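# Stow earphones in chest drawer and close it

## Task

Place the coiled earphones inside the small chest's open drawer, then push the drawer closed, with the chest still standing upright at the end.

## Robot and tools

Robot: two Franka FR3 arms, each carrying a Robotiq 140 mm two-finger gripper. left_arm sits on the +y side, right_arm on the -y side; these names do not match image sides. Calibrated bases: left_arm at (-0.005, +0.414, 0) m, right_arm at (-0.030, -0.442, 0) m, both turned slightly about z. The left gripper's fingers can fold at a hinge when pushed: grip with the outer quarter of the pads (near the fingertips), because a part held nearer the palm may be held loosely, slip out, or be squeezed harder than asked, and a fingertip pushed into a surface folds with little resistance and spoils the next grasp. The right gripper's fingers are rigid.

Frame: scene frame, origin at table height midway between the nominal bases, +x out over the table, +z up, +y toward left_arm. Reported end_effector_position (m) and end_effector_quat_wxyz use this frame. The reported point lies between the pads when they are closed; the fingertips extend about 33 mm past it at gaps up to 40 mm, only about 9 mm when fully open. The gripper's +z is the finger direction, its y axis the closing direction.

Row format (used by execute_actions and move): 18 numbers, all in [-1, 1], always covering both arms even if one stays still. Order: left dx, dy, dz, rx, ry, rz, left gripper position, force_limit, speed, then the same nine for the right arm. dx..rz are an offset, not a pose: a displacement of that arm's Hand target measured along scene axes, where 1.0 = 0.6 m or 180 degrees; rx, ry, rz form one rotation vector, turning about the Hand target's position. Sending six zeros re-requests the current Hand target. The gripper numbers are absolute settings: position +1 = fully open (140 mm), about -0.8 = pads touching, -1 = close until blocked; force_limit -1 (about 14 N) up to +1 (about 58 N); speed -1 (about 30 mm/s) to +1 (about 250 mm/s). Faster closes grip harder. To keep a gripper unchanged, resend its last three numbers; a 0 is a real command.

execute_actions(actions, cameras): actions is a list of actions; each action is a list of up to 15 rows, one per 1/30 s step, and a short action repeats its final row to fill 15 steps. Every row in an action is an offset from the Hand target at that action's start, so repeating the same offset keeps moving the arm further. An empty list returns state plus images. cameras: names from cam_low, cam_left_wrist, cam_right_wrist, or ["all"].

move(target, speed, blend, blocking, cameras): target is one 18-number row or a list of up to 15 rows; every row is an offset from the Hand targets held when the move began (not from the previous row). The path is straight, with no obstacle avoidance, capped at 10 s total. speed: m/s, 0.002 to 2, default 0.25, one value or one per target. blend: corner rounding radius in m, 0 means stop at each point. blocking=false returns early while the move runs. The result adds a move: line (done, off_target, moving, held, fault) and limits such as paced or held.

wait(seconds 0 to 10) lets time pass. stop brakes a running move. zoom_image(camera, region [x0, y0, x1, y1] pixels, at most 504 by 504) enlarges part of the newest image of that camera. clear_fault(arm: left_arm or right_arm) releases an arm halted by a torque or force fault. read_manual gives licence texts. finished_scene(scene) ends the current scene for good; call it with 1 only when the earphones are in the closed drawer and the chest stands upright.

Motion notes: each control step the commanded pose is clipped to within 70 mm and 16 degrees of the measured pose, so big offsets take several actions. Hand target in a result is the last commanded (clipped) pose and the base for the next offset. The gripper may rest short of it; send the missing distance as a fresh offset. If an arm is pressing against something, command its target back behind the gripper to relieve it. Large wrist turns can swing the elbow.

Result lines: object_status 0 moving, 1 stopped while opening, 2 stopped while closing (a likely grasp), 3 reached position or pads met. position_measured is in counts: 3 open, 75 ≈ 100 mm, 139 ≈ 60 mm, 200 ≈ 20 mm, 230 pads meeting. Joint torques, External joint torques and Flange force (gripper x y z, includes held weight and sensor error) help detect contact. Wrist depth gives 7x7 grids of distances ahead of each wrist camera; '-' means no value. Joint velocities 'within noise' means at rest. MOTOR HOT warns of overheating; an OVER-TEMPERATURE FAULT brakes the arm 30 to 60 s.

Avoid: any contact force of 40 N on an arm or its load, or joint torques near 30 to 35 N m (large joints) and 12 N m (wrist joints): these stop the arm. Keep joints away from range ends and fast spins. Never let the two grippers or arms bump or squeeze each other. Don't slam the drawer, knock the chest over, drop the earphones from height, release them while moving, or let anything leave the table. Don't grip hard on something still resting on a surface, and move gently near contact.

Each tool is called after "Request:" as a command line: name --argument value for each argument, lists and objects as JSON in quotes; but a table of rows of numbers goes row by row, as --pt "numbers of a row", without its own name.

## Session

Request:
execute_actions --actions '[]'

Scene clock: 0.00 s.
left_arm: end_effector_position=(+0.1652, +0.6299, +0.3194) position_measured=3 object_status=3 end_effector_quat_wxyz=(+0.026, +0.978, -0.209, -0.007) | right_arm: end_effector_position=(+0.2377, -0.7831, +0.3038) position_measured=3 object_status=3 end_effector_quat_wxyz=(-0.289, -0.446, +0.844, +0.078)
Joint positions: left_arm=[0.847 -0.865 0.052 -2.541 0.027 1.624 -0.279] | right_arm=[-0.628 -0.045 0.061 -1.957 -0.427 1.474 0.064]
Joint velocities: within noise
Joint torques (N m): no reading
External joint torques (N m): no reading
Flange force (N): no reading
Wrist depth (mm): cam_left_wrist=[389 393 395 399 408 413 419 / 406 410 420 422 429 436 438 / 425 433 445 445 454 447 438 / 441 150 462 472 481 451 133 / - 483 491 499 507 514 115 / 1517 521 523 530 537 555 568 / 1589 1578 555 566 580 593 599] | cam_right_wrist=[1230 1237 1387 1601 574 652 1893 / 1170 1319 1369 506 564 627 2268 / 1183 415 447 490 543 612 700 / 373 144 437 480 530 573 134 / - 389 429 467 521 551 113 / - 388 424 463 505 543 436 / - 382 415 452 497 553 606]
Hand target: left_arm +0.1652, +0.6299, +0.3194; +0.026, +0.978, -0.209, -0.007 | right_arm +0.2377, -0.7831, +0.3038; -0.289, -0.446, +0.844, +0.078
Tool commands: left_gripper/position=+1.0 left_gripper/force_limit=+1.0 left_gripper/speed=+1.0 right_gripper/position=+1.0 right_gripper/force_limit=+1.0 right_gripper/speed=+1.0

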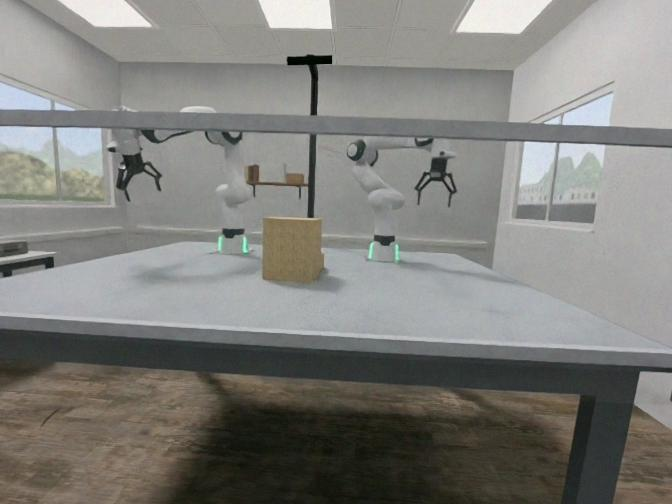

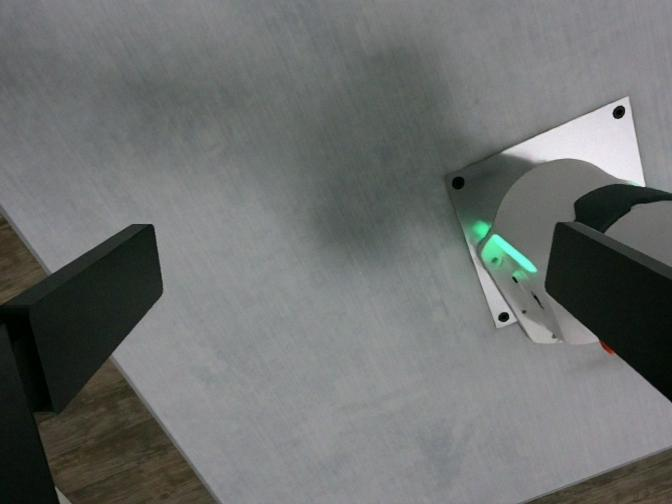

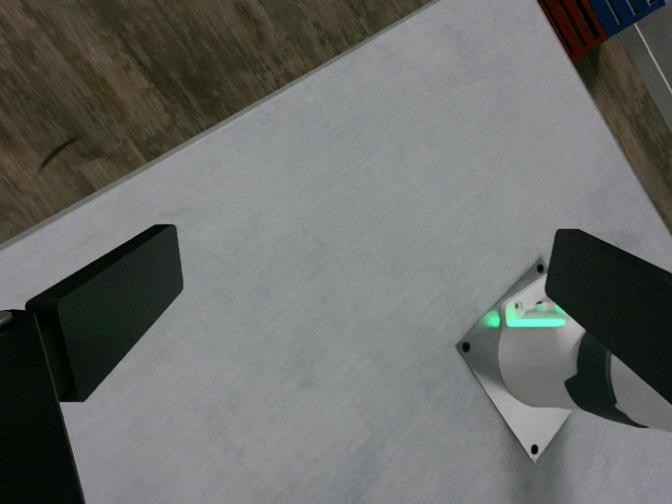

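Request:
move --target '[0.2,-0.65,0.33,0,0,0.134,1,1,1,0,0,0,0,0,0,1,1,1]' --cameras '["all"]'

Scene clock: 3.67 s.
left_arm: end_effector_position=(+0.2861, +0.2409, +0.5173) position_measured=3 object_status=3 end_effector_quat_wxyz=(+0.027, +1.000, -0.003, -0.001) | right_arm: end_effector_position=(+0.2377, -0.7831, +0.3038) position_measured=3 object_status=3 end_effector_quat_wxyz=(-0.289, -0.446, +0.844, +0.078)
Joint positions: left_arm=[1.194 -1.065 -0.591 -1.752 -0.739 0.871 -1.197] | right_arm=[-0.628 -0.045 0.061 -1.957 -0.427 1.474 0.064]
Joint velocities: left_arm=[0 0.001 0 -0.001 -0.001 -0.001 -0.004] | right_arm=[within noise]
Joint torques (N m): left_arm=[0.23 15.91 18.09 12.19 0.2 2.39 -0.32] | right_arm=[0.59 -28.83 0.26 24.41 -0.36 1.1 0.09]
External joint torques (N m): left_arm=[0.3 -1.81 2.22 0.48 -0.29 -0.21 -0.32] | right_arm=[0.55 1.29 0.29 0.71 0.07 0.03 0.04]
Flange force (N): left_arm=[-5.6 1.3 1.2] | right_arm=[-0.1 -5.5 -3.7]
Wrist depth (mm): cam_left_wrist=[550 557 561 575 575 577 591 / 580 587 597 604 600 610 645 / 604 620 635 642 649 660 671 / 630 150 671 675 685 677 133 / - 580 654 714 728 739 115 / 732 349 728 766 771 786 808 / 744 326 786 817 828 849 856] | cam_right_wrist=[1203 1311 1471 1601 576 644 2114 / 1164 1311 1361 499 563 638 2199 / 1146 416 444 489 547 618 698 / 372 144 434 480 535 571 134 / - 389 429 472 515 548 113 / - 386 420 458 506 539 435 / - 381 411 449 494 550 605]
Hand target: left_arm +0.2852, +0.2399, +0.5174; +0.027, +1.000, +0.000, -0.001 | right_arm +0.2377, -0.7831, +0.3038; -0.289, -0.446, +0.844, +0.078
Off the commanded pose: left_arm 0.001 m, 0 deg | right_arm 0.000 m, 0 deg.
move: done

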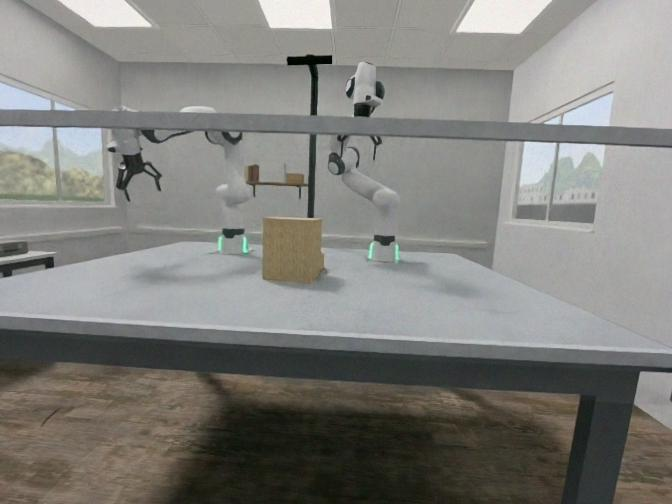

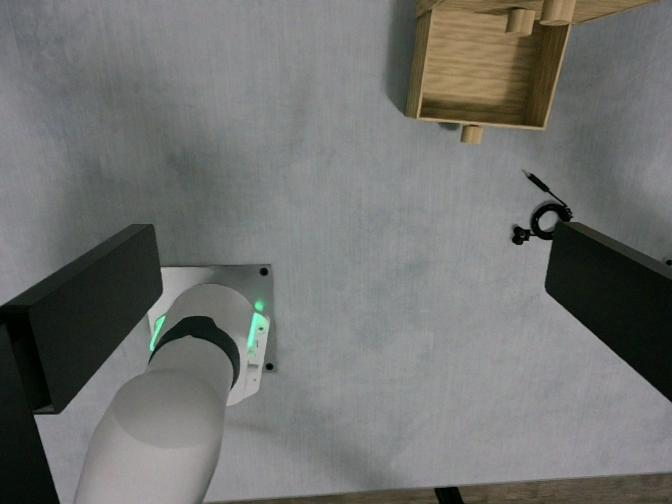

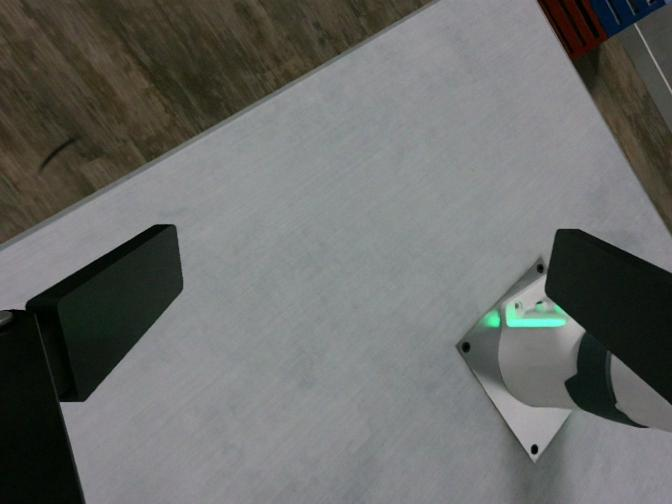

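Request:
move --target '[0,0.42,0,0,0,0,1,1,1,-0.197,0.938,0.193,-0.052,-0.194,-0.3,1,1,1]' --cameras '["all"]'

Scene clock: 8.27 s.
left_arm: end_effector_position=(+0.2845, +0.4903, +0.5171) position_measured=3 object_status=3 end_effector_quat_wxyz=(+0.028, +1.000, +0.002, -0.002) | right_arm: end_effector_position=(+0.1199, -0.2218, +0.4195) position_measured=3 object_status=3 end_effector_quat_wxyz=(-0.001, -0.002, +1.000, +0.001)
Joint positions: left_arm=[1.181 -0.752 -0.42 -1.855 -0.35 1.126 -0.857] | right_arm=[-0.891 -1.528 0.476 -2.157 0.717 0.771 1.233]
Joint velocities: left_arm=[within noise] | right_arm=[0 0 -0.001 0 -0.002 -0.003 0.005]
Joint torques (N m): left_arm=[-0.6 0.31 10.59 19.42 0.93 2.79 0.09] | right_arm=[0.11 23.55 -15.11 9.19 0.87 2.17 0.16]
External joint torques (N m): left_arm=[-0.61 -0.44 1.84 0.36 0.31 0.24 0.09] | right_arm=[0.02 -1.6 0.41 0.54 0.32 -0.31 0.16]
Flange force (N): left_arm=[-4.4 -0.7 -0.2] | right_arm=[1.4 3.3 2.7]
Wrist depth (mm): cam_left_wrist=[551 556 568 577 585 615 587 / 580 584 597 604 607 621 628 / 611 620 626 635 649 658 671 / 628 150 664 673 691 683 133 / - 687 701 647 721 749 115 / 739 749 753 546 359 792 811 / 792 781 808 792 348 843 862] | cam_right_wrist=[177 373 491 500 490 495 488 / 206 527 523 520 522 516 515 / 564 555 555 553 547 547 543 / 592 144 598 587 584 571 134 / - 626 635 624 618 622 113 / - 678 676 685 626 538 531 / - 746 733 728 565 426 449]
Hand target: left_arm +0.2852, +0.4919, +0.5174; +0.027, +1.000, +0.000, -0.001 | right_arm +0.1195, -0.2203, +0.4196; +0.000, +0.001, +1.000, +0.001
Off the commanded pose: left_arm 0.002 m, 0 deg | right_arm 0.002 m, 0 deg.
move: done

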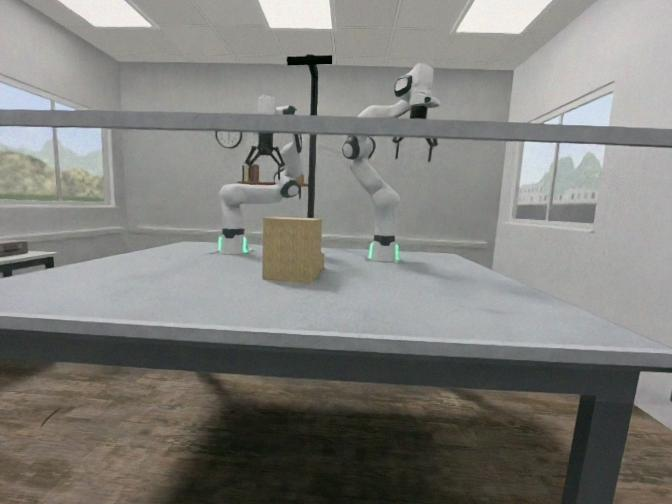

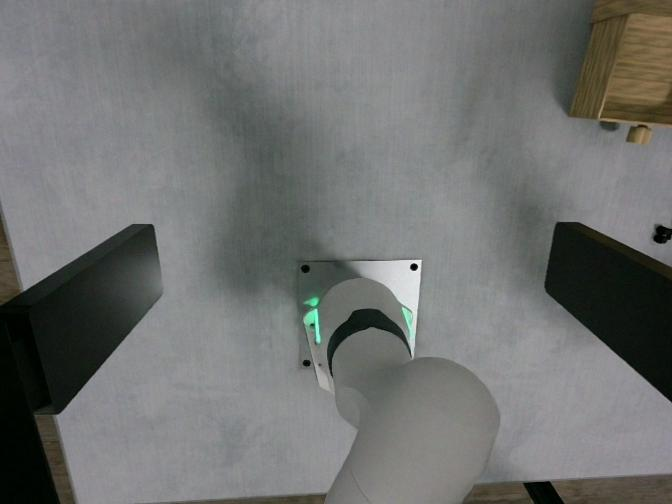

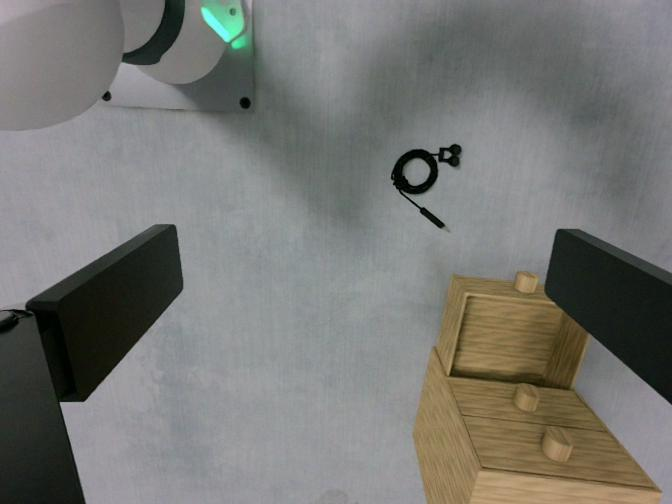

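Request:
zoom_image --camera "cam_right_wrist" --region '[370, 130, 490, 250]'

Request:
zoom_image --camera "cam_right_wrist" --region '[400, 250, 672, 504]'

Scaled by 4.200 from the camera's 672x504 image, which has a finer 960x720 frame.

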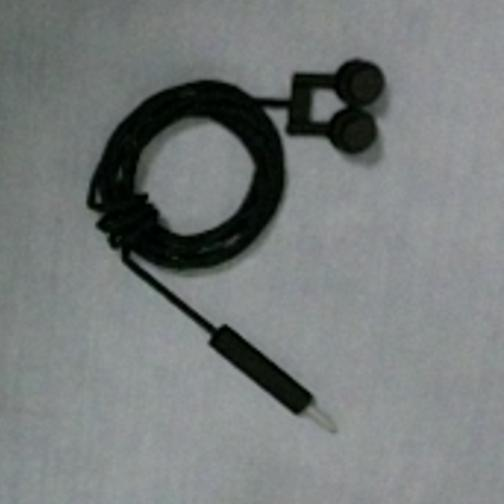

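Scaled by 1.853 from the camera's 672x504 image, which has a finer 960x720 frame.

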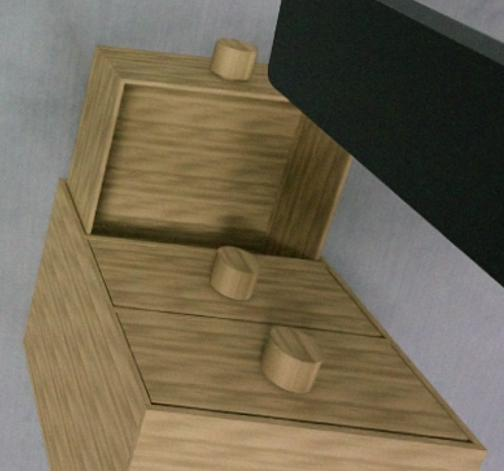

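Request:
move --target '[0,0,0,0,0,0,1,1,1,0.064,0.17,-0.449,0,0,-0.1667,0.3,-1,-1]' --cameras '["cam_right_wrist"]'

Scene clock: 12.30 s.
left_arm: end_effector_position=(+0.2845, +0.4903, +0.5171) position_measured=3 object_status=3 end_effector_quat_wxyz=(+0.028, +1.000, +0.002, -0.002) | right_arm: end_effector_position=(+0.1573, -0.1188, +0.1506) position_measured=91 object_status=3 end_effector_quat_wxyz=(-0.001, +0.256, +0.967, +0.000)
Joint positions: left_arm=[1.181 -0.752 -0.42 -1.855 -0.35 1.126 -0.856] | right_arm=[-0.482 -1.775 1.149 -2.574 1.32 1.172 2.146]
Joint velocities: left_arm=[within noise] | right_arm=[-0.001 0.001 0 -0.001 -0.001 0.001 0.005]
Joint torques (N m): left_arm=[-0.28 0.17 10.38 19.44 0.85 2.77 0.07] | right_arm=[1.15 18.77 -22.24 2.37 1.08 2.69 0.24]
External joint torques (N m): left_arm=[-0.23 -0.37 1.66 0.25 0.23 0.22 0.07] | right_arm=[1.05 -1.16 1.68 -0.64 0.25 0.24 0.24]
Flange force (N): left_arm=[-3.8 -0.8 0.0] | right_arm=[3.6 -3.4 8.8]
Wrist depth (mm): cam_left_wrist=[553 557 567 575 582 593 585 / 582 596 593 604 611 625 628 / 616 621 631 636 651 662 667 / 628 150 665 675 693 691 134 / - 687 697 649 716 744 115 / 737 737 746 553 362 789 811 / 781 789 800 773 349 840 856] | cam_right_wrist=[253 250 250 250 248 248 247 / 267 265 264 263 263 262 261 / 284 282 282 275 278 277 277 / 300 294 291 297 295 148 288 / - 86 314 318 316 116 82 / - 57 342 342 340 332 69 / - - 369 368 368 - -]
Hand target: left_arm +0.2852, +0.4919, +0.5174; +0.027, +1.000, +0.000, -0.001 | right_arm +0.1579, -0.1183, +0.1502; +0.000, +0.259, +0.966, +0.001
Off the commanded pose: left_arm 0.002 m, 0 deg | right_arm 0.001 m, 0 deg.
joint sent to its limit (right arm) — joint 2 (shoulder), lower limit. The joint targets still meet the commanded pose.
move: done
Images, in order (width x height): cam_right_wrist 672x504.

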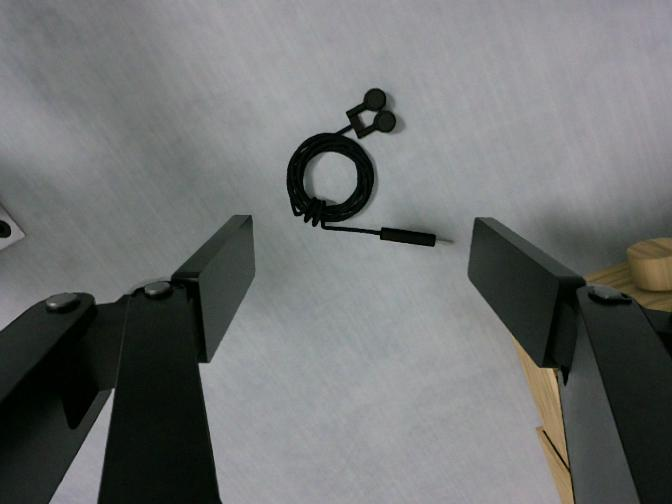

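Request:
move --target '[0,0,0,0,0,0,1,1,1,-0.009,-0.014,-0.117,0,0,0,0.3,-1,-1]' --cameras '["cam_right_wrist"]'

Scene clock: 13.97 s.
left_arm: end_effector_position=(+0.2845, +0.4903, +0.5171) position_measured=3 object_status=3 end_effector_quat_wxyz=(+0.028, +1.000, +0.002, -0.002) | right_arm: end_effector_position=(+0.1516, -0.1272, +0.0801) position_measured=91 object_status=3 end_effector_quat_wxyz=(-0.001, +0.256, +0.967, -0.001)
Joint positions: left_arm=[1.181 -0.752 -0.42 -1.855 -0.35 1.126 -0.856] | right_arm=[-0.35 -1.775 1.358 -2.68 1.472 1.291 2.186]
Joint velocities: left_arm=[within noise] | right_arm=[-0.001 0 -0.001 0 0.002 0.004 0.006]
Joint torques (N m): left_arm=[-0.33 0.19 10.42 19.48 0.85 2.76 0.05] | right_arm=[1.19 15.87 -22.03 -0.2 1.24 2.67 0.21]
External joint torques (N m): left_arm=[-0.37 -0.71 1.73 0.51 0.23 0.22 0.04] | right_arm=[1.11 -1.18 1.68 -0.68 0.37 0.22 0.21]
Flange force (N): left_arm=[-4.2 -0.3 -0.4] | right_arm=[3.9 -5.0 8.9]
Wrist depth (mm): cam_left_wrist=[552 563 567 572 587 594 594 / 580 584 596 605 610 630 633 / 611 618 626 636 654 658 660 / 626 150 660 673 685 685 133 / - 695 708 651 721 746 115 / 732 737 744 551 360 786 808 / 786 786 805 789 348 840 875] | cam_right_wrist=[189 187 187 185 186 185 185 / 200 198 197 196 194 196 195 / 212 210 209 204 208 208 205 / 224 221 167 216 219 148 219 / - 86 235 237 236 116 82 / - 57 256 255 253 248 69 / - - 275 275 272 266 -]
Hand target: left_arm +0.2852, +0.4919, +0.5174; +0.027, +1.000, +0.000, -0.001 | right_arm +0.1525, -0.1267, +0.0800; +0.000, +0.259, +0.966, +0.001
Off the commanded pose: left_arm 0.002 m, 0 deg | right_arm 0.001 m, 0 deg.
joint sent to its limit (right arm) — joint 2 (shoulder), lower limit. The joint targets still meet the commanded pose.
move: done
Images, in order (width x height): cam_right_wrist 672x504.

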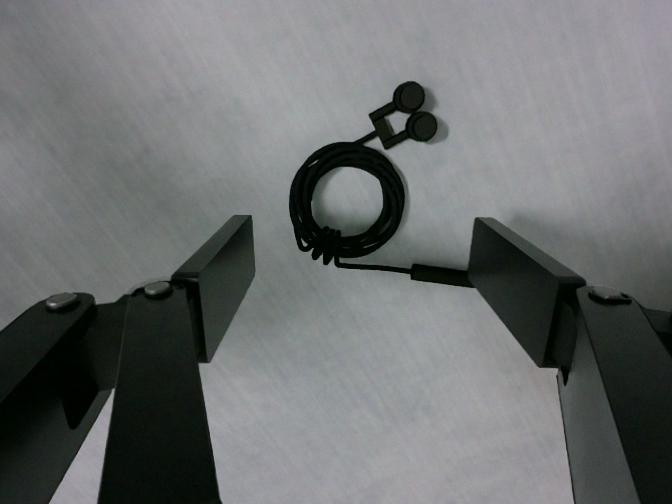

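Request:
move --target '[0,0,0,0,0,0,1,1,1,-0.008,-0.002,-0.05,0,0,0,0.3,-1,-1]' --cameras '["cam_right_wrist"]' --speed 0.1

Scene clock: 15.43 s.
left_arm: end_effector_position=(+0.2845, +0.4903, +0.5171) position_measured=3 object_status=3 end_effector_quat_wxyz=(+0.028, +1.000, +0.002, -0.002) | right_arm: end_effector_position=(+0.1467, -0.1284, +0.0501) position_measured=91 object_status=3 end_effector_quat_wxyz=(-0.001, +0.256, +0.967, -0.001)
Joint positions: left_arm=[1.181 -0.752 -0.42 -1.855 -0.35 1.126 -0.856] | right_arm=[-0.298 -1.775 1.454 -2.709 1.552 1.334 2.211]
Joint velocities: left_arm=[within noise] | right_arm=[0 0.001 -0.001 -0.001 0.002 0.002 0.007]
Joint torques (N m): left_arm=[-0.31 0.16 10.39 19.48 0.85 2.76 0.07] | right_arm=[1.13 15 -21.85 -1.79 1.23 2.65 0.26]
External joint torques (N m): left_arm=[-0.23 -0.39 1.73 0.33 0.25 0.22 0.07] | right_arm=[1.13 -1.14 1.59 -0.64 0.37 0.21 0.26]
Flange force (N): left_arm=[-3.8 -0.8 -0.3] | right_arm=[4.0 -5.5 8.2]
Wrist depth (mm): cam_left_wrist=[551 560 570 570 581 596 591 / 580 587 597 600 620 621 628 / 610 620 625 636 651 647 652 / 628 150 665 677 685 687 133 / - 689 706 643 723 732 115 / 739 735 749 510 360 794 822 / 768 786 803 405 348 846 868] | cam_right_wrist=[159 160 160 159 159 158 158 / 169 169 169 169 165 167 167 / 180 179 179 173 176 177 176 / 194 188 185 185 186 148 187 / - 86 200 203 201 116 82 / - 57 218 217 216 213 69 / - - 236 235 233 232 -]
Hand target: left_arm +0.2852, +0.4919, +0.5174; +0.027, +1.000, +0.000, -0.001 | right_arm +0.1477, -0.1279, +0.0500; +0.000, +0.259, +0.966, +0.001
Off the commanded pose: left_arm 0.002 m, 0 deg | right_arm 0.001 m, 0 deg.
joint sent to its limit (right arm) — joint 2 (shoulder), lower limit. The joint targets still meet the commanded pose.
move: done
Images, in order (width x height): cam_right_wrist 672x504.

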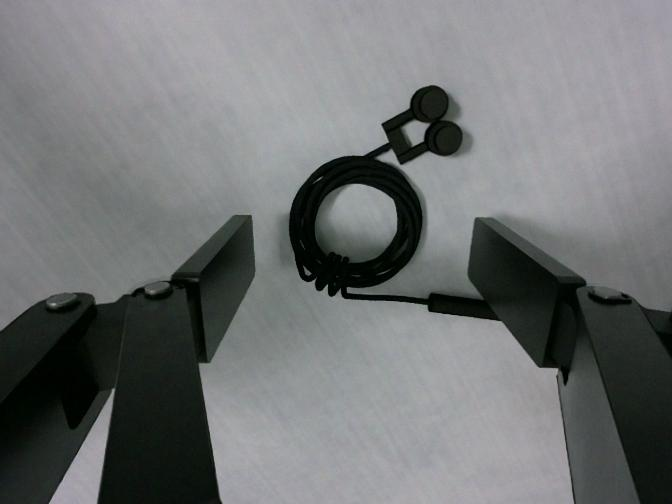

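Request:
move --pt "0 0 0 0 0 0 1 1 1 0.001 0 -0.026 0 0 0 0.3 -1 -1" --pt "0 0 0 0 0 0 1 1 1 0.001 0 -0.026 0 0 0 -1 -1 -1" --cameras '["cam_right_wrist"]' --speed 0.05

Request:
wait --seconds 1 --cameras '["cam_right_wrist"]'

Scene clock: 19.13 s.
left_arm: end_effector_position=(+0.2845, +0.4903, +0.5171) position_measured=3 object_status=3 end_effector_quat_wxyz=(+0.028, +1.000, +0.002, -0.002) | right_arm: end_effector_position=(+0.1498, -0.1285, +0.0377) position_measured=197 object_status=0 end_effector_quat_wxyz=(+0.002, +0.258, +0.966, +0.003)
Joint positions: left_arm=[1.181 -0.752 -0.42 -1.855 -0.35 1.126 -0.856] | right_arm=[-0.285 -1.775 1.498 -2.719 1.593 1.361 2.219]
Joint torques (N m): left_arm=[-0.37 0.14 10.4 19.47 0.85 2.77 0.06] | right_arm=[0.71 15.96 -16.34 0.32 2.96 2.34 0.22]
External joint torques (N m): left_arm=[-0.36 -0.6 1.68 0.38 0.24 0.22 0.06] | right_arm=[0.62 0.21 7.07 2.14 2.07 -0.14 0.22]
Flange force (N): left_arm=[-4.1 -0.4 -0.1] | right_arm=[2.5 3.6 29.0]
Wrist depth (mm): cam_left_wrist=[550 557 570 575 584 593 594 / 584 590 593 608 618 625 626 / 615 621 633 638 652 656 669 / 626 150 664 675 687 150 133 / - 693 704 649 723 737 115 / 739 749 744 553 359 792 792 / 784 786 805 789 348 846 -] | cam_right_wrist=[148 148 147 147 145 148 146 / 156 156 155 156 155 155 156 / 168 166 165 164 165 166 165 / 177 177 174 164 159 178 175 / 189 80 82 165 - 93 182 / - - - 196 - 77 67 / - 65 - 218 - - 61]
Hand target: left_arm +0.2852, +0.4919, +0.5174; +0.027, +1.000, +0.000, -0.001 | right_arm +0.1483, -0.1279, +0.0344; +0.000, +0.259, +0.966, +0.001
Off the commanded pose: left_arm 0.002 m, 0 deg | right_arm 0.004 m, 0 deg.
move: off_target (right_arm)
Images, in order (width x height): cam_right_wrist 672x504.

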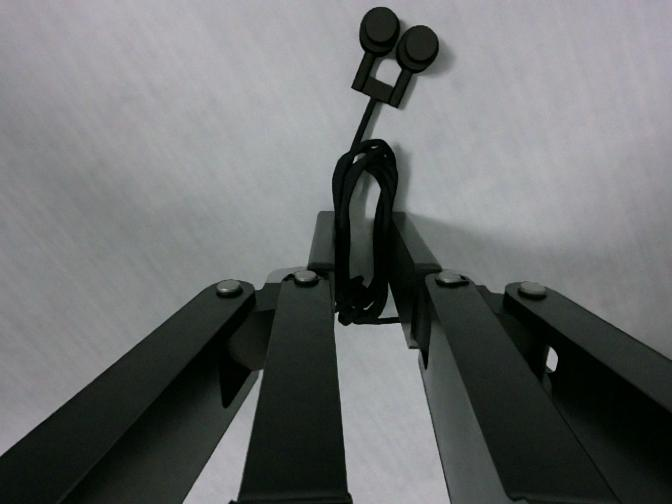

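Scene clock: 20.13 s.
left_arm: end_effector_position=(+0.2845, +0.4903, +0.5171) position_measured=3 object_status=3 end_effector_quat_wxyz=(+0.028, +1.000, +0.002, -0.002) | right_arm: end_effector_position=(+0.1498, -0.1285, +0.0377) position_measured=197 object_status=2 end_effector_quat_wxyz=(+0.002, +0.258, +0.966, +0.003)
Joint positions: left_arm=[1.181 -0.752 -0.42 -1.855 -0.35 1.126 -0.856] | right_arm=[-0.285 -1.775 1.498 -2.719 1.593 1.361 2.219]
Joint torques (N m): left_arm=[-0.29 0.13 10.43 19.51 0.83 2.76 0.1] | right_arm=[0.67 15.98 -16.34 0.33 2.95 2.35 0.23]
External joint torques (N m): left_arm=[-0.3 -0.68 1.76 0.5 0.22 0.22 0.09] | right_arm=[0.65 0.22 7.02 2.17 2.07 -0.12 0.23]
Flange force (N): left_arm=[-4.3 -0.4 -0.4] | right_arm=[2.6 3.6 28.8]
Wrist depth (mm): cam_left_wrist=[548 557 564 578 584 590 593 / 580 590 591 599 618 625 633 / 602 611 630 633 649 656 669 / 631 150 658 671 683 679 133 / - 693 704 647 721 735 115 / 735 730 756 547 359 786 805 / 781 786 792 786 348 852 875] | cam_right_wrist=[148 148 148 148 145 147 146 / 157 157 156 156 156 155 156 / 168 166 166 163 165 164 165 / 177 177 174 164 159 178 175 / 189 80 82 164 - 93 182 / - - - 196 - 77 67 / - 65 - 218 - - 61]
Hand target: left_arm +0.2852, +0.4919, +0.5174; +0.027, +1.000, +0.000, -0.001 | right_arm +0.1483, -0.1279, +0.0344; +0.000, +0.259, +0.966, +0.001
Tool commands: left_gripper/position=+1.0 left_gripper/force_limit=+1.0 left_gripper/speed=+1.0 right_gripper/position=-1.0 right_gripper/force_limit=-1.0 right_gripper/speed=-1.0
Off the commanded pose: left_arm 0.002 m, 0 deg | right_arm 0.004 m, 0 deg.
wait: 1.00 s; at rest by 0.17 s
Images, in order (width x height): cam_right_wrist 672x504.

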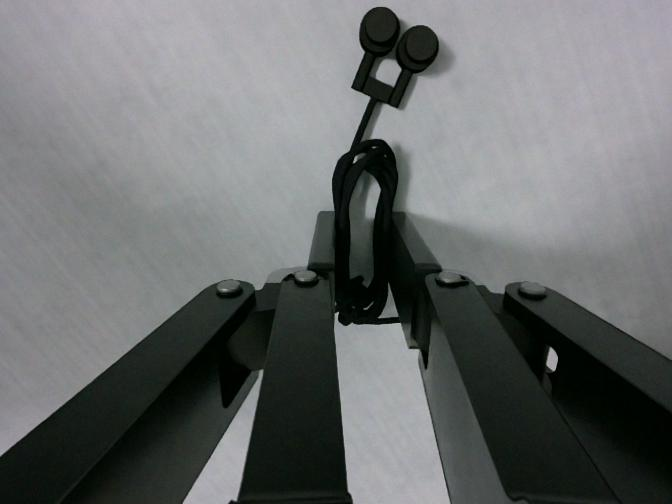

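Request:
move --pt "0 0 0 0 0 0 1 1 1 0 0 0.05 0 0 0 -1 -1 -1" --pt "0 0 0 0 0 0 1 1 1 0 0 0.4 0 0 0.0 -1 -1 -1" --cameras '["cam_right_wrist"]' --speed '[0.05,0.2]' --blend 0.01

Scene clock: 22.57 s.
left_arm: end_effector_position=(+0.2845, +0.4903, +0.5171) position_measured=3 object_status=3 end_effector_quat_wxyz=(+0.028, +1.000, +0.002, -0.002) | right_arm: end_effector_position=(+0.1496, -0.1272, +0.2741) position_measured=198 object_status=2 end_effector_quat_wxyz=(+0.001, +0.262, +0.965, +0.003)
Joint positions: left_arm=[1.181 -0.752 -0.42 -1.855 -0.35 1.126 -0.856] | right_arm=[-0.512 -1.533 0.881 -2.402 1.004 1.163 2.172]
Joint velocities: left_arm=[within noise] | right_arm=[0.001 0.001 0 0 -0.004 -0.001 0]
Joint torques (N m): left_arm=[-0.29 0.15 10.39 19.44 0.85 2.77 0.08] | right_arm=[1.01 20.96 -21.96 9.97 0.56 2.17 -0.07]
External joint torques (N m): left_arm=[-0.23 -0.5 1.68 0.29 0.24 0.22 0.07] | right_arm=[0.95 0.22 0.86 0.55 -0.27 -0.3 -0.08]
Flange force (N): left_arm=[-4.0 -0.6 0.0] | right_arm=[1.3 0.7 0.1]
Wrist depth (mm): cam_left_wrist=[551 564 566 575 584 593 593 / 582 585 593 607 616 618 618 / 611 618 626 633 651 658 673 / 633 150 658 671 687 689 133 / - 689 708 652 728 742 115 / 735 737 758 551 358 797 817 / 779 781 797 786 348 849 865] | cam_right_wrist=[365 362 366 365 361 362 360 / 380 383 381 381 379 381 382 / 400 408 410 394 401 404 399 / 438 429 423 131 403 414 418 / 466 75 86 158 - 94 437 / - - - 67 - 76 67 / - 65 - - - - 63]
Hand target: left_arm +0.2852, +0.4919, +0.5174; +0.027, +1.000, +0.000, -0.001 | right_arm +0.1483, -0.1279, +0.2744; +0.000, +0.259, +0.966, +0.001
Off the commanded pose: left_arm 0.002 m, 0 deg | right_arm 0.001 m, 0 deg.
move: done
Images, in order (width x height): cam_right_wrist 672x504.

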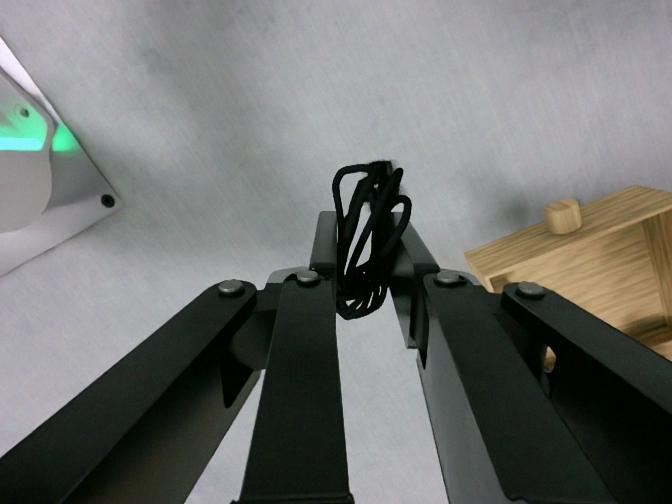

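Request:
move --target '[0,0,0,0,0,0,1,1,1,0.15,0.23,0.07,0,0,0.1667,-1,-1,-1]' --cameras '["cam_right_wrist","cam_left_wrist"]'

Scene clock: 24.93 s.
left_arm: end_effector_position=(+0.2845, +0.4903, +0.5171) position_measured=3 object_status=3 end_effector_quat_wxyz=(+0.028, +1.000, +0.002, -0.002) | right_arm: end_effector_position=(+0.2368, +0.0107, +0.3160) position_measured=198 object_status=2 end_effector_quat_wxyz=(-0.001, +0.004, +1.000, +0.002)
Joint positions: left_arm=[1.181 -0.752 -0.42 -1.855 -0.35 1.126 -0.856] | right_arm=[-0.786 -1.166 1.12 -1.863 1.039 1.296 1.881]
Joint velocities: left_arm=[within noise] | right_arm=[-0.001 0 0 0 0 0.001 -0.008]
Joint torques (N m): left_arm=[-0.33 0.19 10.39 19.48 0.84 2.77 0.07] | right_arm=[0.24 25.98 -25.77 10.89 0.67 2.69 -0.14]
External joint torques (N m): left_arm=[-0.43 -0.72 1.56 0.47 0.21 0.22 0.07] | right_arm=[0.27 -0.21 1.69 0.82 -0.16 0.23 -0.14]
Flange force (N): left_arm=[-4.0 -0.1 -0.2] | right_arm=[-2.6 4.0 0.5]
Wrist depth (mm): cam_left_wrist=[559 561 570 570 580 593 593 / 580 590 591 602 608 628 625 / 613 616 626 636 652 656 669 / 631 150 671 677 687 687 133 / - 687 710 654 723 749 115 / 735 737 753 551 359 789 811 / 789 786 800 792 348 859 878] | cam_right_wrist=[401 396 395 399 400 396 397 / 425 424 423 417 416 418 417 / 444 446 442 432 442 440 441 / 474 474 464 130 399 473 468 / 505 75 86 157 - 94 496 / - - - 67 - 76 67 / - 65 - 293 - - 63]
Hand target: left_arm +0.2852, +0.4919, +0.5174; +0.027, +1.000, +0.000, -0.001 | right_arm +0.2383, +0.0101, +0.3164; +0.000, +0.001, +1.000, +0.001
Off the commanded pose: left_arm 0.002 m, 0 deg | right_arm 0.002 m, 0 deg.
move: done
Images, in order (width x height): cam_left_wrist 672x504, cam_right_wrist 672x504.

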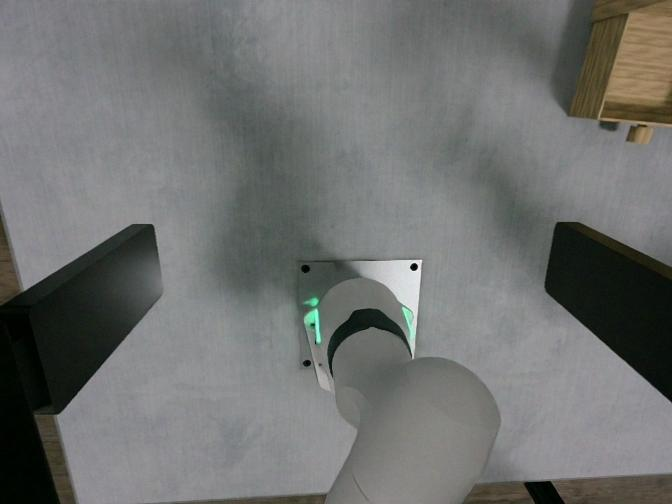

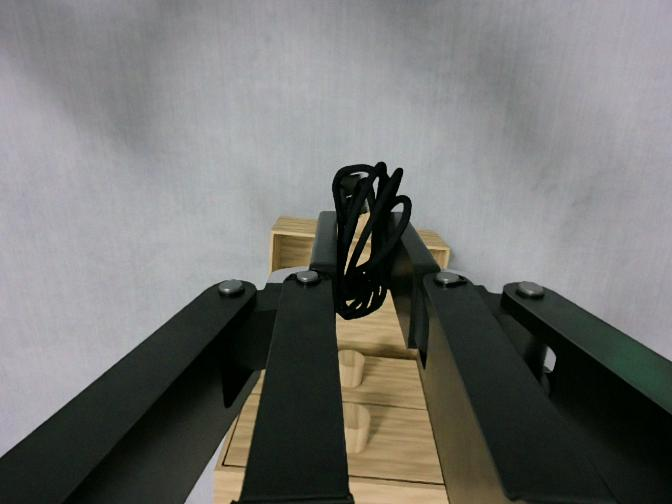

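Request:
move --target '[0,0,0,0,0,0,1,1,1,0.21,0.03,-0.17,0,0,0,-1,-1,-1]' --cameras '["cam_right_wrist","cam_left_wrist"]'

Scene clock: 26.73 s.
left_arm: end_effector_position=(+0.2845, +0.4903, +0.5171) position_measured=3 object_status=3 end_effector_quat_wxyz=(+0.028, +1.000, +0.002, -0.002) | right_arm: end_effector_position=(+0.3635, +0.0263, +0.2142) position_measured=198 object_status=2 end_effector_quat_wxyz=(-0.001, +0.005, +1.000, -0.001)
Joint positions: left_arm=[1.181 -0.752 -0.42 -1.855 -0.35 1.126 -0.856] | right_arm=[-1.118 -1.183 1.403 -1.734 1.158 1.477 1.796]
Joint velocities: left_arm=[within noise] | right_arm=[0 0.001 0 0.002 0.001 0.003 -0.007]
Joint torques (N m): left_arm=[-0.35 0.15 10.37 19.47 0.84 2.75 0.09] | right_arm=[0.39 32.1 -27.92 9.72 1.17 2.67 -0.15]
External joint torques (N m): left_arm=[-0.28 -0.52 1.77 0.36 0.24 0.21 0.08] | right_arm=[0.35 -0.89 1.97 0.75 0.33 0.23 -0.15]
Flange force (N): left_arm=[-4.2 -0.6 -0.2] | right_arm=[-2.8 3.8 2.9]
Wrist depth (mm): cam_left_wrist=[547 561 564 575 585 594 590 / 580 590 596 602 616 620 626 / 607 616 626 635 645 664 669 / 635 150 662 671 691 675 133 / - 693 699 651 714 746 115 / 735 737 753 735 359 784 822 / 768 786 794 786 349 843 859] | cam_right_wrist=[308 305 305 304 304 303 304 / 323 325 317 318 317 318 318 / 342 339 332 327 325 336 336 / 362 364 346 131 283 359 359 / 387 75 86 161 - 94 368 / - - - 155 - 76 67 / - 65 - 143 - - 63]
Hand target: left_arm +0.2852, +0.4919, +0.5174; +0.027, +1.000, +0.000, -0.001 | right_arm +0.3643, +0.0281, +0.2144; +0.000, +0.001, +1.000, +0.001
Off the commanded pose: left_arm 0.002 m, 0 deg | right_arm 0.002 m, 1 deg.
move: done
Images, in order (width x height): cam_left_wrist 672x504, cam_right_wrist 672x504.

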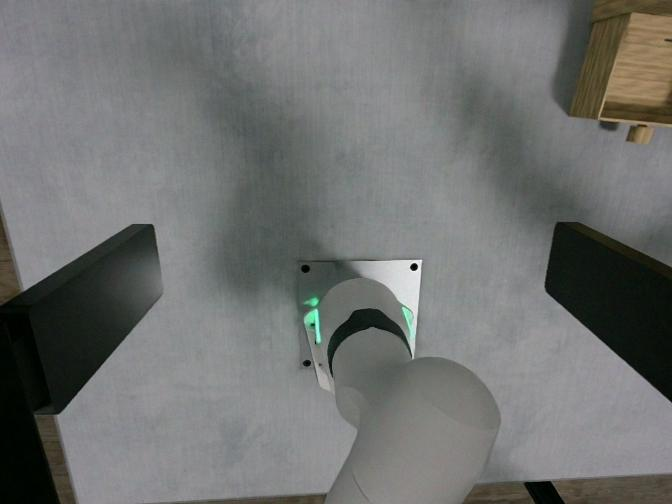

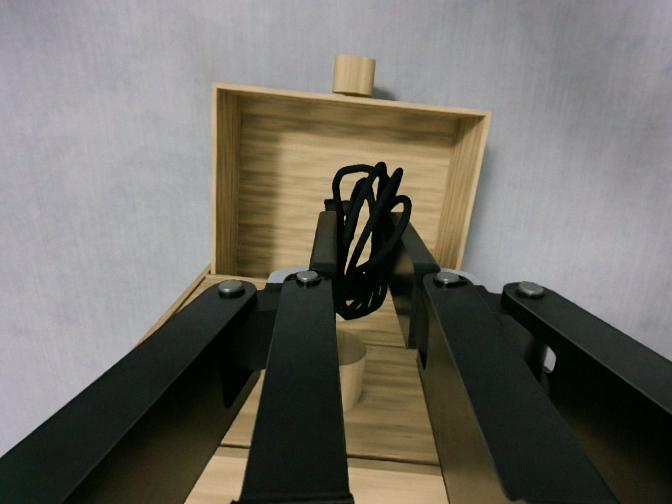

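Request:
move --target '[0,0,0,0,0,0,1,1,1,-0.012,0,-0.165,0,0,0,-1,-1,-1]' --cameras '["cam_right_wrist"]' --speed 0.12

Scene clock: 28.50 s.
left_arm: end_effector_position=(+0.2845, +0.4903, +0.5171) position_measured=3 object_status=3 end_effector_quat_wxyz=(+0.028, +1.000, +0.002, -0.002) | right_arm: end_effector_position=(+0.3571, +0.0272, +0.1162) position_measured=198 object_status=2 end_effector_quat_wxyz=(-0.001, +0.004, +1.000, +0.000)
Joint positions: left_arm=[1.181 -0.752 -0.42 -1.855 -0.35 1.126 -0.856] | right_arm=[-1.08 -1.275 1.53 -1.858 1.275 1.615 1.761]
Joint velocities: left_arm=[within noise] | right_arm=[-0.001 0 -0.001 0.001 0 0.004 -0.003]
Joint torques (N m): left_arm=[-0.35 0.13 10.37 19.44 0.84 2.77 0.12] | right_arm=[1.02 31.71 -29.24 7.1 1.24 2.66 -0.11]
External joint torques (N m): left_arm=[-0.25 -0.46 1.72 0.28 0.24 0.22 0.11] | right_arm=[1.01 -1.02 2.06 -0.19 0.4 0.21 -0.11]
Flange force (N): left_arm=[-4.1 -0.8 0.0] | right_arm=[2.2 -0.4 5.0]
Wrist depth (mm): cam_left_wrist=[552 560 564 568 584 591 590 / 575 585 596 605 615 625 623 / 604 616 631 635 647 660 673 / 638 150 662 675 687 689 133 / - 689 704 651 725 742 115 / 739 742 753 552 359 797 808 / 773 784 797 784 347 840 868] | cam_right_wrist=[216 217 217 214 215 216 215 / 228 203 225 223 224 224 227 / 242 212 237 233 234 207 239 / 256 251 247 132 243 222 253 / 273 80 86 136 - 94 267 / - - - 132 - 76 67 / - 65 - 142 - - 63]
Hand target: left_arm +0.2852, +0.4919, +0.5174; +0.027, +1.000, +0.000, -0.001 | right_arm +0.3571, +0.0281, +0.1154; +0.000, +0.001, +1.000, +0.001
Off the commanded pose: left_arm 0.002 m, 0 deg | right_arm 0.001 m, 0 deg.
move: done
Images, in order (width x height): cam_right_wrist 672x504.

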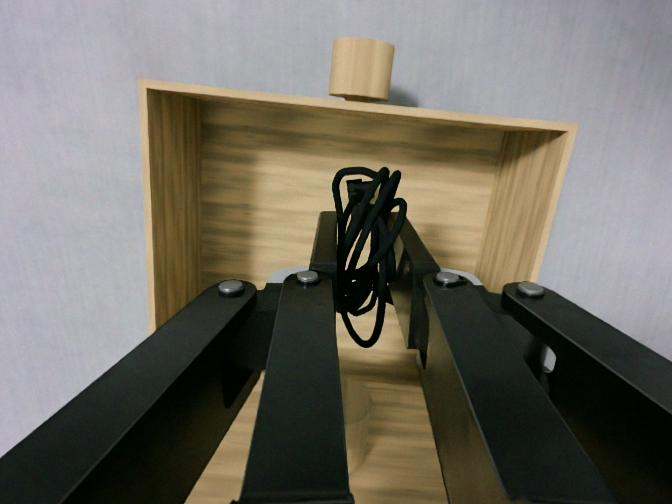

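Request:
move --pt "0 0 0 0 0 0 1 1 1 -0.012 0 -0.055 0 0 0 -1 -1 -1" --pt "0 0 0 0 0 0 1 1 1 -0.012 0 -0.055 0 0 0 0.2 -1 -1" --cameras '["cam_right_wrist"]' --speed 0.1

Scene clock: 32.07 s.
left_arm: end_effector_position=(+0.2845, +0.4903, +0.5171) position_measured=3 object_status=3 end_effector_quat_wxyz=(+0.028, +1.000, +0.002, -0.002) | right_arm: end_effector_position=(+0.3501, +0.0275, +0.0831) position_measured=104 object_status=0 end_effector_quat_wxyz=(+0.000, +0.003, +1.000, +0.000)
Joint positions: left_arm=[1.181 -0.752 -0.42 -1.855 -0.35 1.126 -0.856] | right_arm=[-1.06 -1.3 1.579 -1.896 1.316 1.663 1.754]
Joint torques (N m): left_arm=[-0.34 0.21 10.38 19.49 0.83 2.77 0.08] | right_arm=[1.04 31.44 -29.45 6.46 1 2.66 -0.12]
External joint torques (N m): left_arm=[-0.35 -0.54 1.66 0.43 0.21 0.23 0.08] | right_arm=[0.9 -1.21 2.19 -0.29 0.15 0.2 -0.12]
Flange force (N): left_arm=[-3.9 -0.5 -0.3] | right_arm=[2.1 -0.6 5.0]
Wrist depth (mm): cam_left_wrist=[553 566 568 575 584 597 582 / 578 590 596 608 615 621 616 / 607 616 630 631 649 656 671 / 631 150 660 673 687 683 133 / - 693 704 651 721 744 115 / 730 742 751 553 361 800 811 / 781 784 784 786 347 849 852] | cam_right_wrist=[187 186 187 184 186 186 185 / 197 186 196 192 193 195 195 / 209 164 204 204 202 197 201 / 221 168 147 212 210 157 215 / - 86 128 222 227 116 87 / - 57 235 236 240 204 - / - - 153 151 160 150 -]
Hand target: left_arm +0.2852, +0.4919, +0.5174; +0.027, +1.000, +0.000, -0.001 | right_arm +0.3499, +0.0281, +0.0824; +0.000, +0.001, +1.000, +0.001
Off the commanded pose: left_arm 0.002 m, 0 deg | right_arm 0.001 m, 0 deg.
move: done
Images, in order (width x height): cam_right_wrist 672x504.

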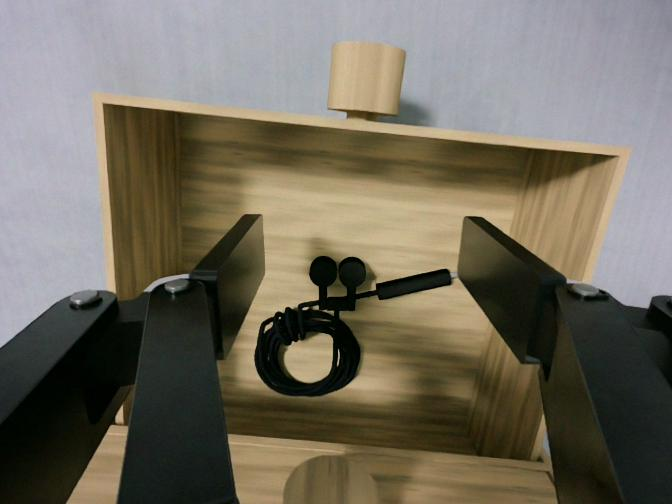

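Request:
move --pt "0 0 0 0 0 0 1 1 1 -0.01 0 0.28 0 0 0 0.2 -1 -1" --pt "0 0 0 0 0 0 1 1 1 -0.24 0.018 0.2 -0.0085 -0.1943 -0.0269 0.2 -1 -1" --cameras '["cam_right_wrist","cam_low"]' --blend 0.03

Scene clock: 36.27 s.
left_arm: end_effector_position=(+0.2845, +0.4903, +0.5171) position_measured=3 object_status=3 end_effector_quat_wxyz=(+0.028, +1.000, +0.002, -0.002) | right_arm: end_effector_position=(+0.2047, +0.0401, +0.2020) position_measured=104 object_status=3 end_effector_quat_wxyz=(+0.297, +0.038, +0.954, -0.011)
Joint positions: left_arm=[1.181 -0.752 -0.42 -1.855 -0.35 1.126 -0.856] | right_arm=[-0.337 -1.774 1.287 -2.235 1.204 1.716 2.188]
Joint velocities: left_arm=[within noise] | right_arm=[0 -0.001 -0.001 0 0 0 0.005]
Joint torques (N m): left_arm=[-0.33 0.16 10.36 19.43 0.84 2.78 0.1] | right_arm=[0.82 23.66 -27.6 -2.17 -0.19 3.45 0.18]
External joint torques (N m): left_arm=[-0.39 -0.68 1.57 0.4 0.22 0.22 0.1] | right_arm=[0.86 -1.76 2 -0.37 -0.25 0.21 0.2]
Flange force (N): left_arm=[-4.1 -0.3 0.1] | right_arm=[5.7 -4.1 4.3]
Wrist depth (mm): cam_left_wrist=[553 560 567 577 580 588 582 / 580 587 596 602 618 621 628 / 610 620 623 638 654 665 665 / 630 150 665 677 689 683 133 / - 697 708 651 728 742 115 / 730 739 753 550 358 786 811 / 784 789 803 786 348 849 859] | cam_right_wrist=[272 270 269 267 265 265 265 / 319 316 315 310 309 308 307 / 382 380 331 302 317 366 362 / 478 446 147 452 416 151 454 / - 86 128 374 383 116 87 / - 57 327 334 341 - - / - - 314 332 313 - -]
Hand target: left_arm +0.2852, +0.4919, +0.5174; +0.027, +1.000, +0.000, -0.001 | right_arm +0.2059, +0.0389, +0.2024; +0.300, +0.042, +0.953, -0.012
Off the commanded pose: left_arm 0.002 m, 0 deg | right_arm 0.002 m, 1 deg.
joint sent to its limit (right arm) — joint 2 (shoulder), lower limit. The joint targets still meet the commanded pose.
move: done
Images, in order (width x height): cam_low 672x504, cam_right_wrist 672x504.

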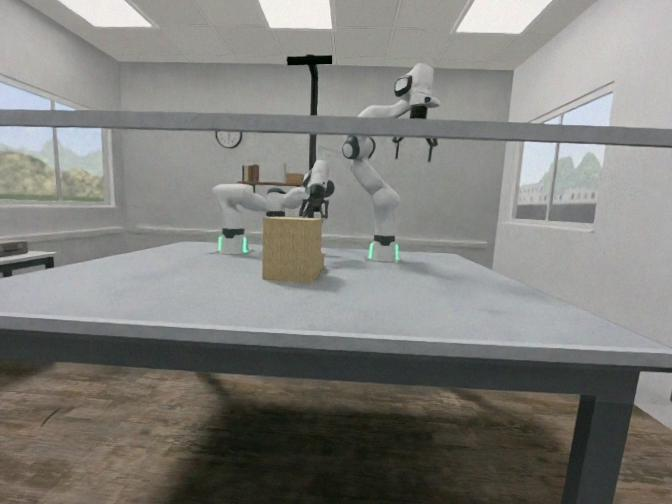

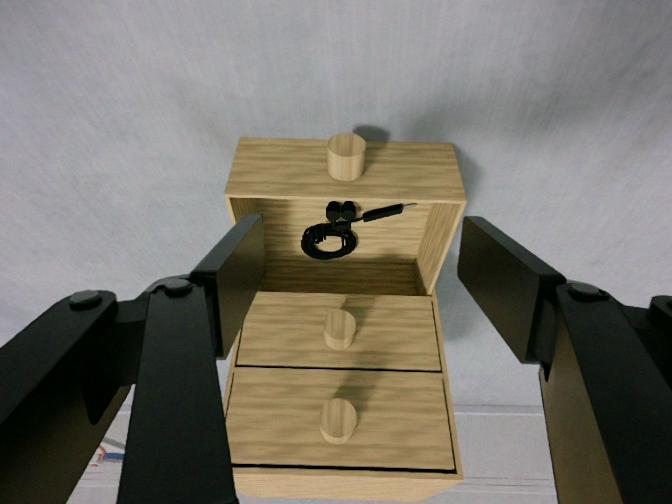

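Request:
move --pt "0 0 0 0 0 0 1 1 1 0 -0.004 -0.237 0 0 0 0.2 -1 -1" --pt "0 0 0 0 0 0 1 1 1 0.09 -0.012 -0.237 0 0 0 0.2 -1 -1" --cameras '["cam_right_wrist"]' --speed '[0.2,0.08]'

Scene clock: 39.43 s.
left_arm: end_effector_position=(+0.2845, +0.4903, +0.5171) position_measured=3 object_status=3 end_effector_quat_wxyz=(+0.028, +1.000, +0.002, -0.002) | right_arm: end_effector_position=(+0.2603, +0.0300, +0.0608) position_measured=104 object_status=3 end_effector_quat_wxyz=(+0.301, +0.046, +0.952, -0.013)
Joint positions: left_arm=[1.181 -0.752 -0.42 -1.855 -0.35 1.126 -0.856] | right_arm=[-0.358 -1.77 1.634 -2.279 1.413 1.998 2.214]
Joint velocities: left_arm=[within noise] | right_arm=[0 0.001 0 0 -0.001 -0.001 -0.007]
Joint torques (N m): left_arm=[-0.35 0.12 10.47 19.43 0.84 2.78 0.07] | right_arm=[0.5 21.95 -28.42 -4.89 0.73 3.44 -0.23]
External joint torques (N m): left_arm=[-0.36 -0.67 1.77 0.42 0.22 0.24 0.06] | right_arm=[0.36 -0.72 1.94 0.32 0.34 0.21 -0.21]
Flange force (N): left_arm=[-4.4 -0.4 -0.1] | right_arm=[2.9 -1.7 4.5]
Wrist depth (mm): cam_left_wrist=[550 560 568 578 580 585 584 / 578 584 596 605 626 623 620 / 605 616 625 633 651 662 656 / 630 150 662 675 683 685 133 / - 693 704 654 721 742 115 / 735 739 746 520 359 789 820 / 781 808 803 800 349 849 865] | cam_right_wrist=[130 128 132 128 127 126 126 / 151 150 149 149 148 147 147 / 180 180 179 184 177 176 175 / 228 216 148 195 189 150 217 / - 86 128 166 167 116 87 / - 57 307 322 323 99 - / - - 253 251 252 69 -]
Hand target: left_arm +0.2852, +0.4919, +0.5174; +0.027, +1.000, +0.000, -0.001 | right_arm +0.2599, +0.0317, +0.0602; +0.300, +0.042, +0.953, -0.012
Off the commanded pose: left_arm 0.002 m, 0 deg | right_arm 0.002 m, 0 deg.
move: done
Images, in order (width x height): cam_right_wrist 672x504.

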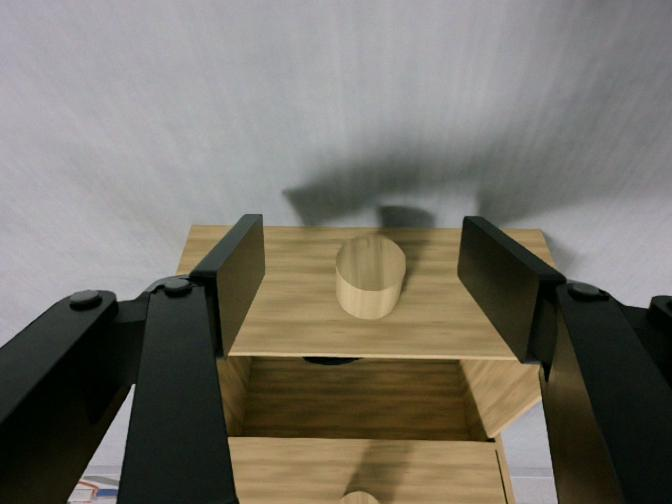

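Request:
move --target '[0,0,0,0,0,0,1,1,1,0.19,-0.0166,0,0,0,0,0.2,-1,-1]' --cameras '["cam_right_wrist","cam_low"]' --speed 0.06

Scene clock: 42.33 s.
left_arm: end_effector_position=(+0.2845, +0.4903, +0.5171) position_measured=3 object_status=3 end_effector_quat_wxyz=(+0.028, +1.000, +0.002, -0.002) | right_arm: end_effector_position=(+0.3736, +0.0197, +0.0595) position_measured=104 object_status=3 end_effector_quat_wxyz=(+0.300, +0.045, +0.953, -0.014)
Joint positions: left_arm=[1.181 -0.752 -0.42 -1.855 -0.35 1.126 -0.856] | right_arm=[-0.652 -1.77 1.628 -2.172 1.517 2.066 2.019]
Joint velocities: left_arm=[within noise] | right_arm=[0 -0.001 -0.001 0 0.001 0.001 -0.005]
Joint torques (N m): left_arm=[-0.38 0.14 10.41 19.47 0.84 2.76 0.1] | right_arm=[0.3 24.33 -30.1 -4.9 0.93 3.6 -0.19]
External joint torques (N m): left_arm=[-0.36 -0.61 1.7 0.38 0.23 0.21 0.09] | right_arm=[0.3 -0.91 1.33 0.39 0.36 0.24 -0.17]
Flange force (N): left_arm=[-4.3 -0.4 -0.1] | right_arm=[2.3 -0.9 3.5]
Wrist depth (mm): cam_left_wrist=[552 559 568 571 584 596 582 / 580 582 596 605 625 625 615 / 615 613 620 642 649 662 675 / 623 150 662 671 685 689 133 / - 693 704 633 725 751 115 / 732 725 739 531 358 789 814 / 781 822 817 386 348 846 859] | cam_right_wrist=[127 126 129 125 124 124 124 / 148 147 146 145 145 144 144 / 178 177 175 174 174 173 172 / 222 210 148 174 170 150 213 / - 86 128 154 157 116 87 / - 57 162 166 166 102 - / - - 151 148 148 145 -]
Hand target: left_arm +0.2852, +0.4919, +0.5174; +0.027, +1.000, +0.000, -0.001 | right_arm +0.3739, +0.0217, +0.0602; +0.300, +0.042, +0.953, -0.012
Off the commanded pose: left_arm 0.002 m, 0 deg | right_arm 0.002 m, 0 deg.
move: done
Images, in order (width x height): cam_low 672x504, cam_right_wrist 672x504.

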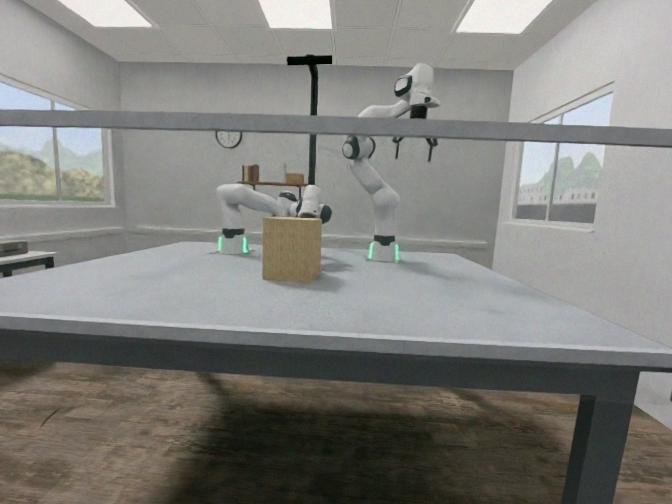

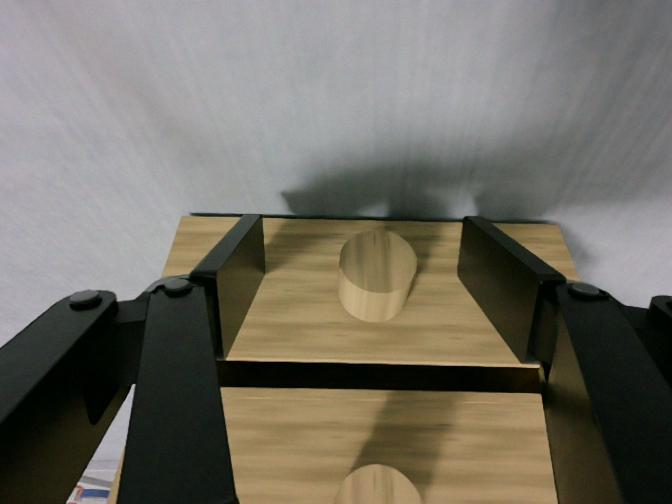

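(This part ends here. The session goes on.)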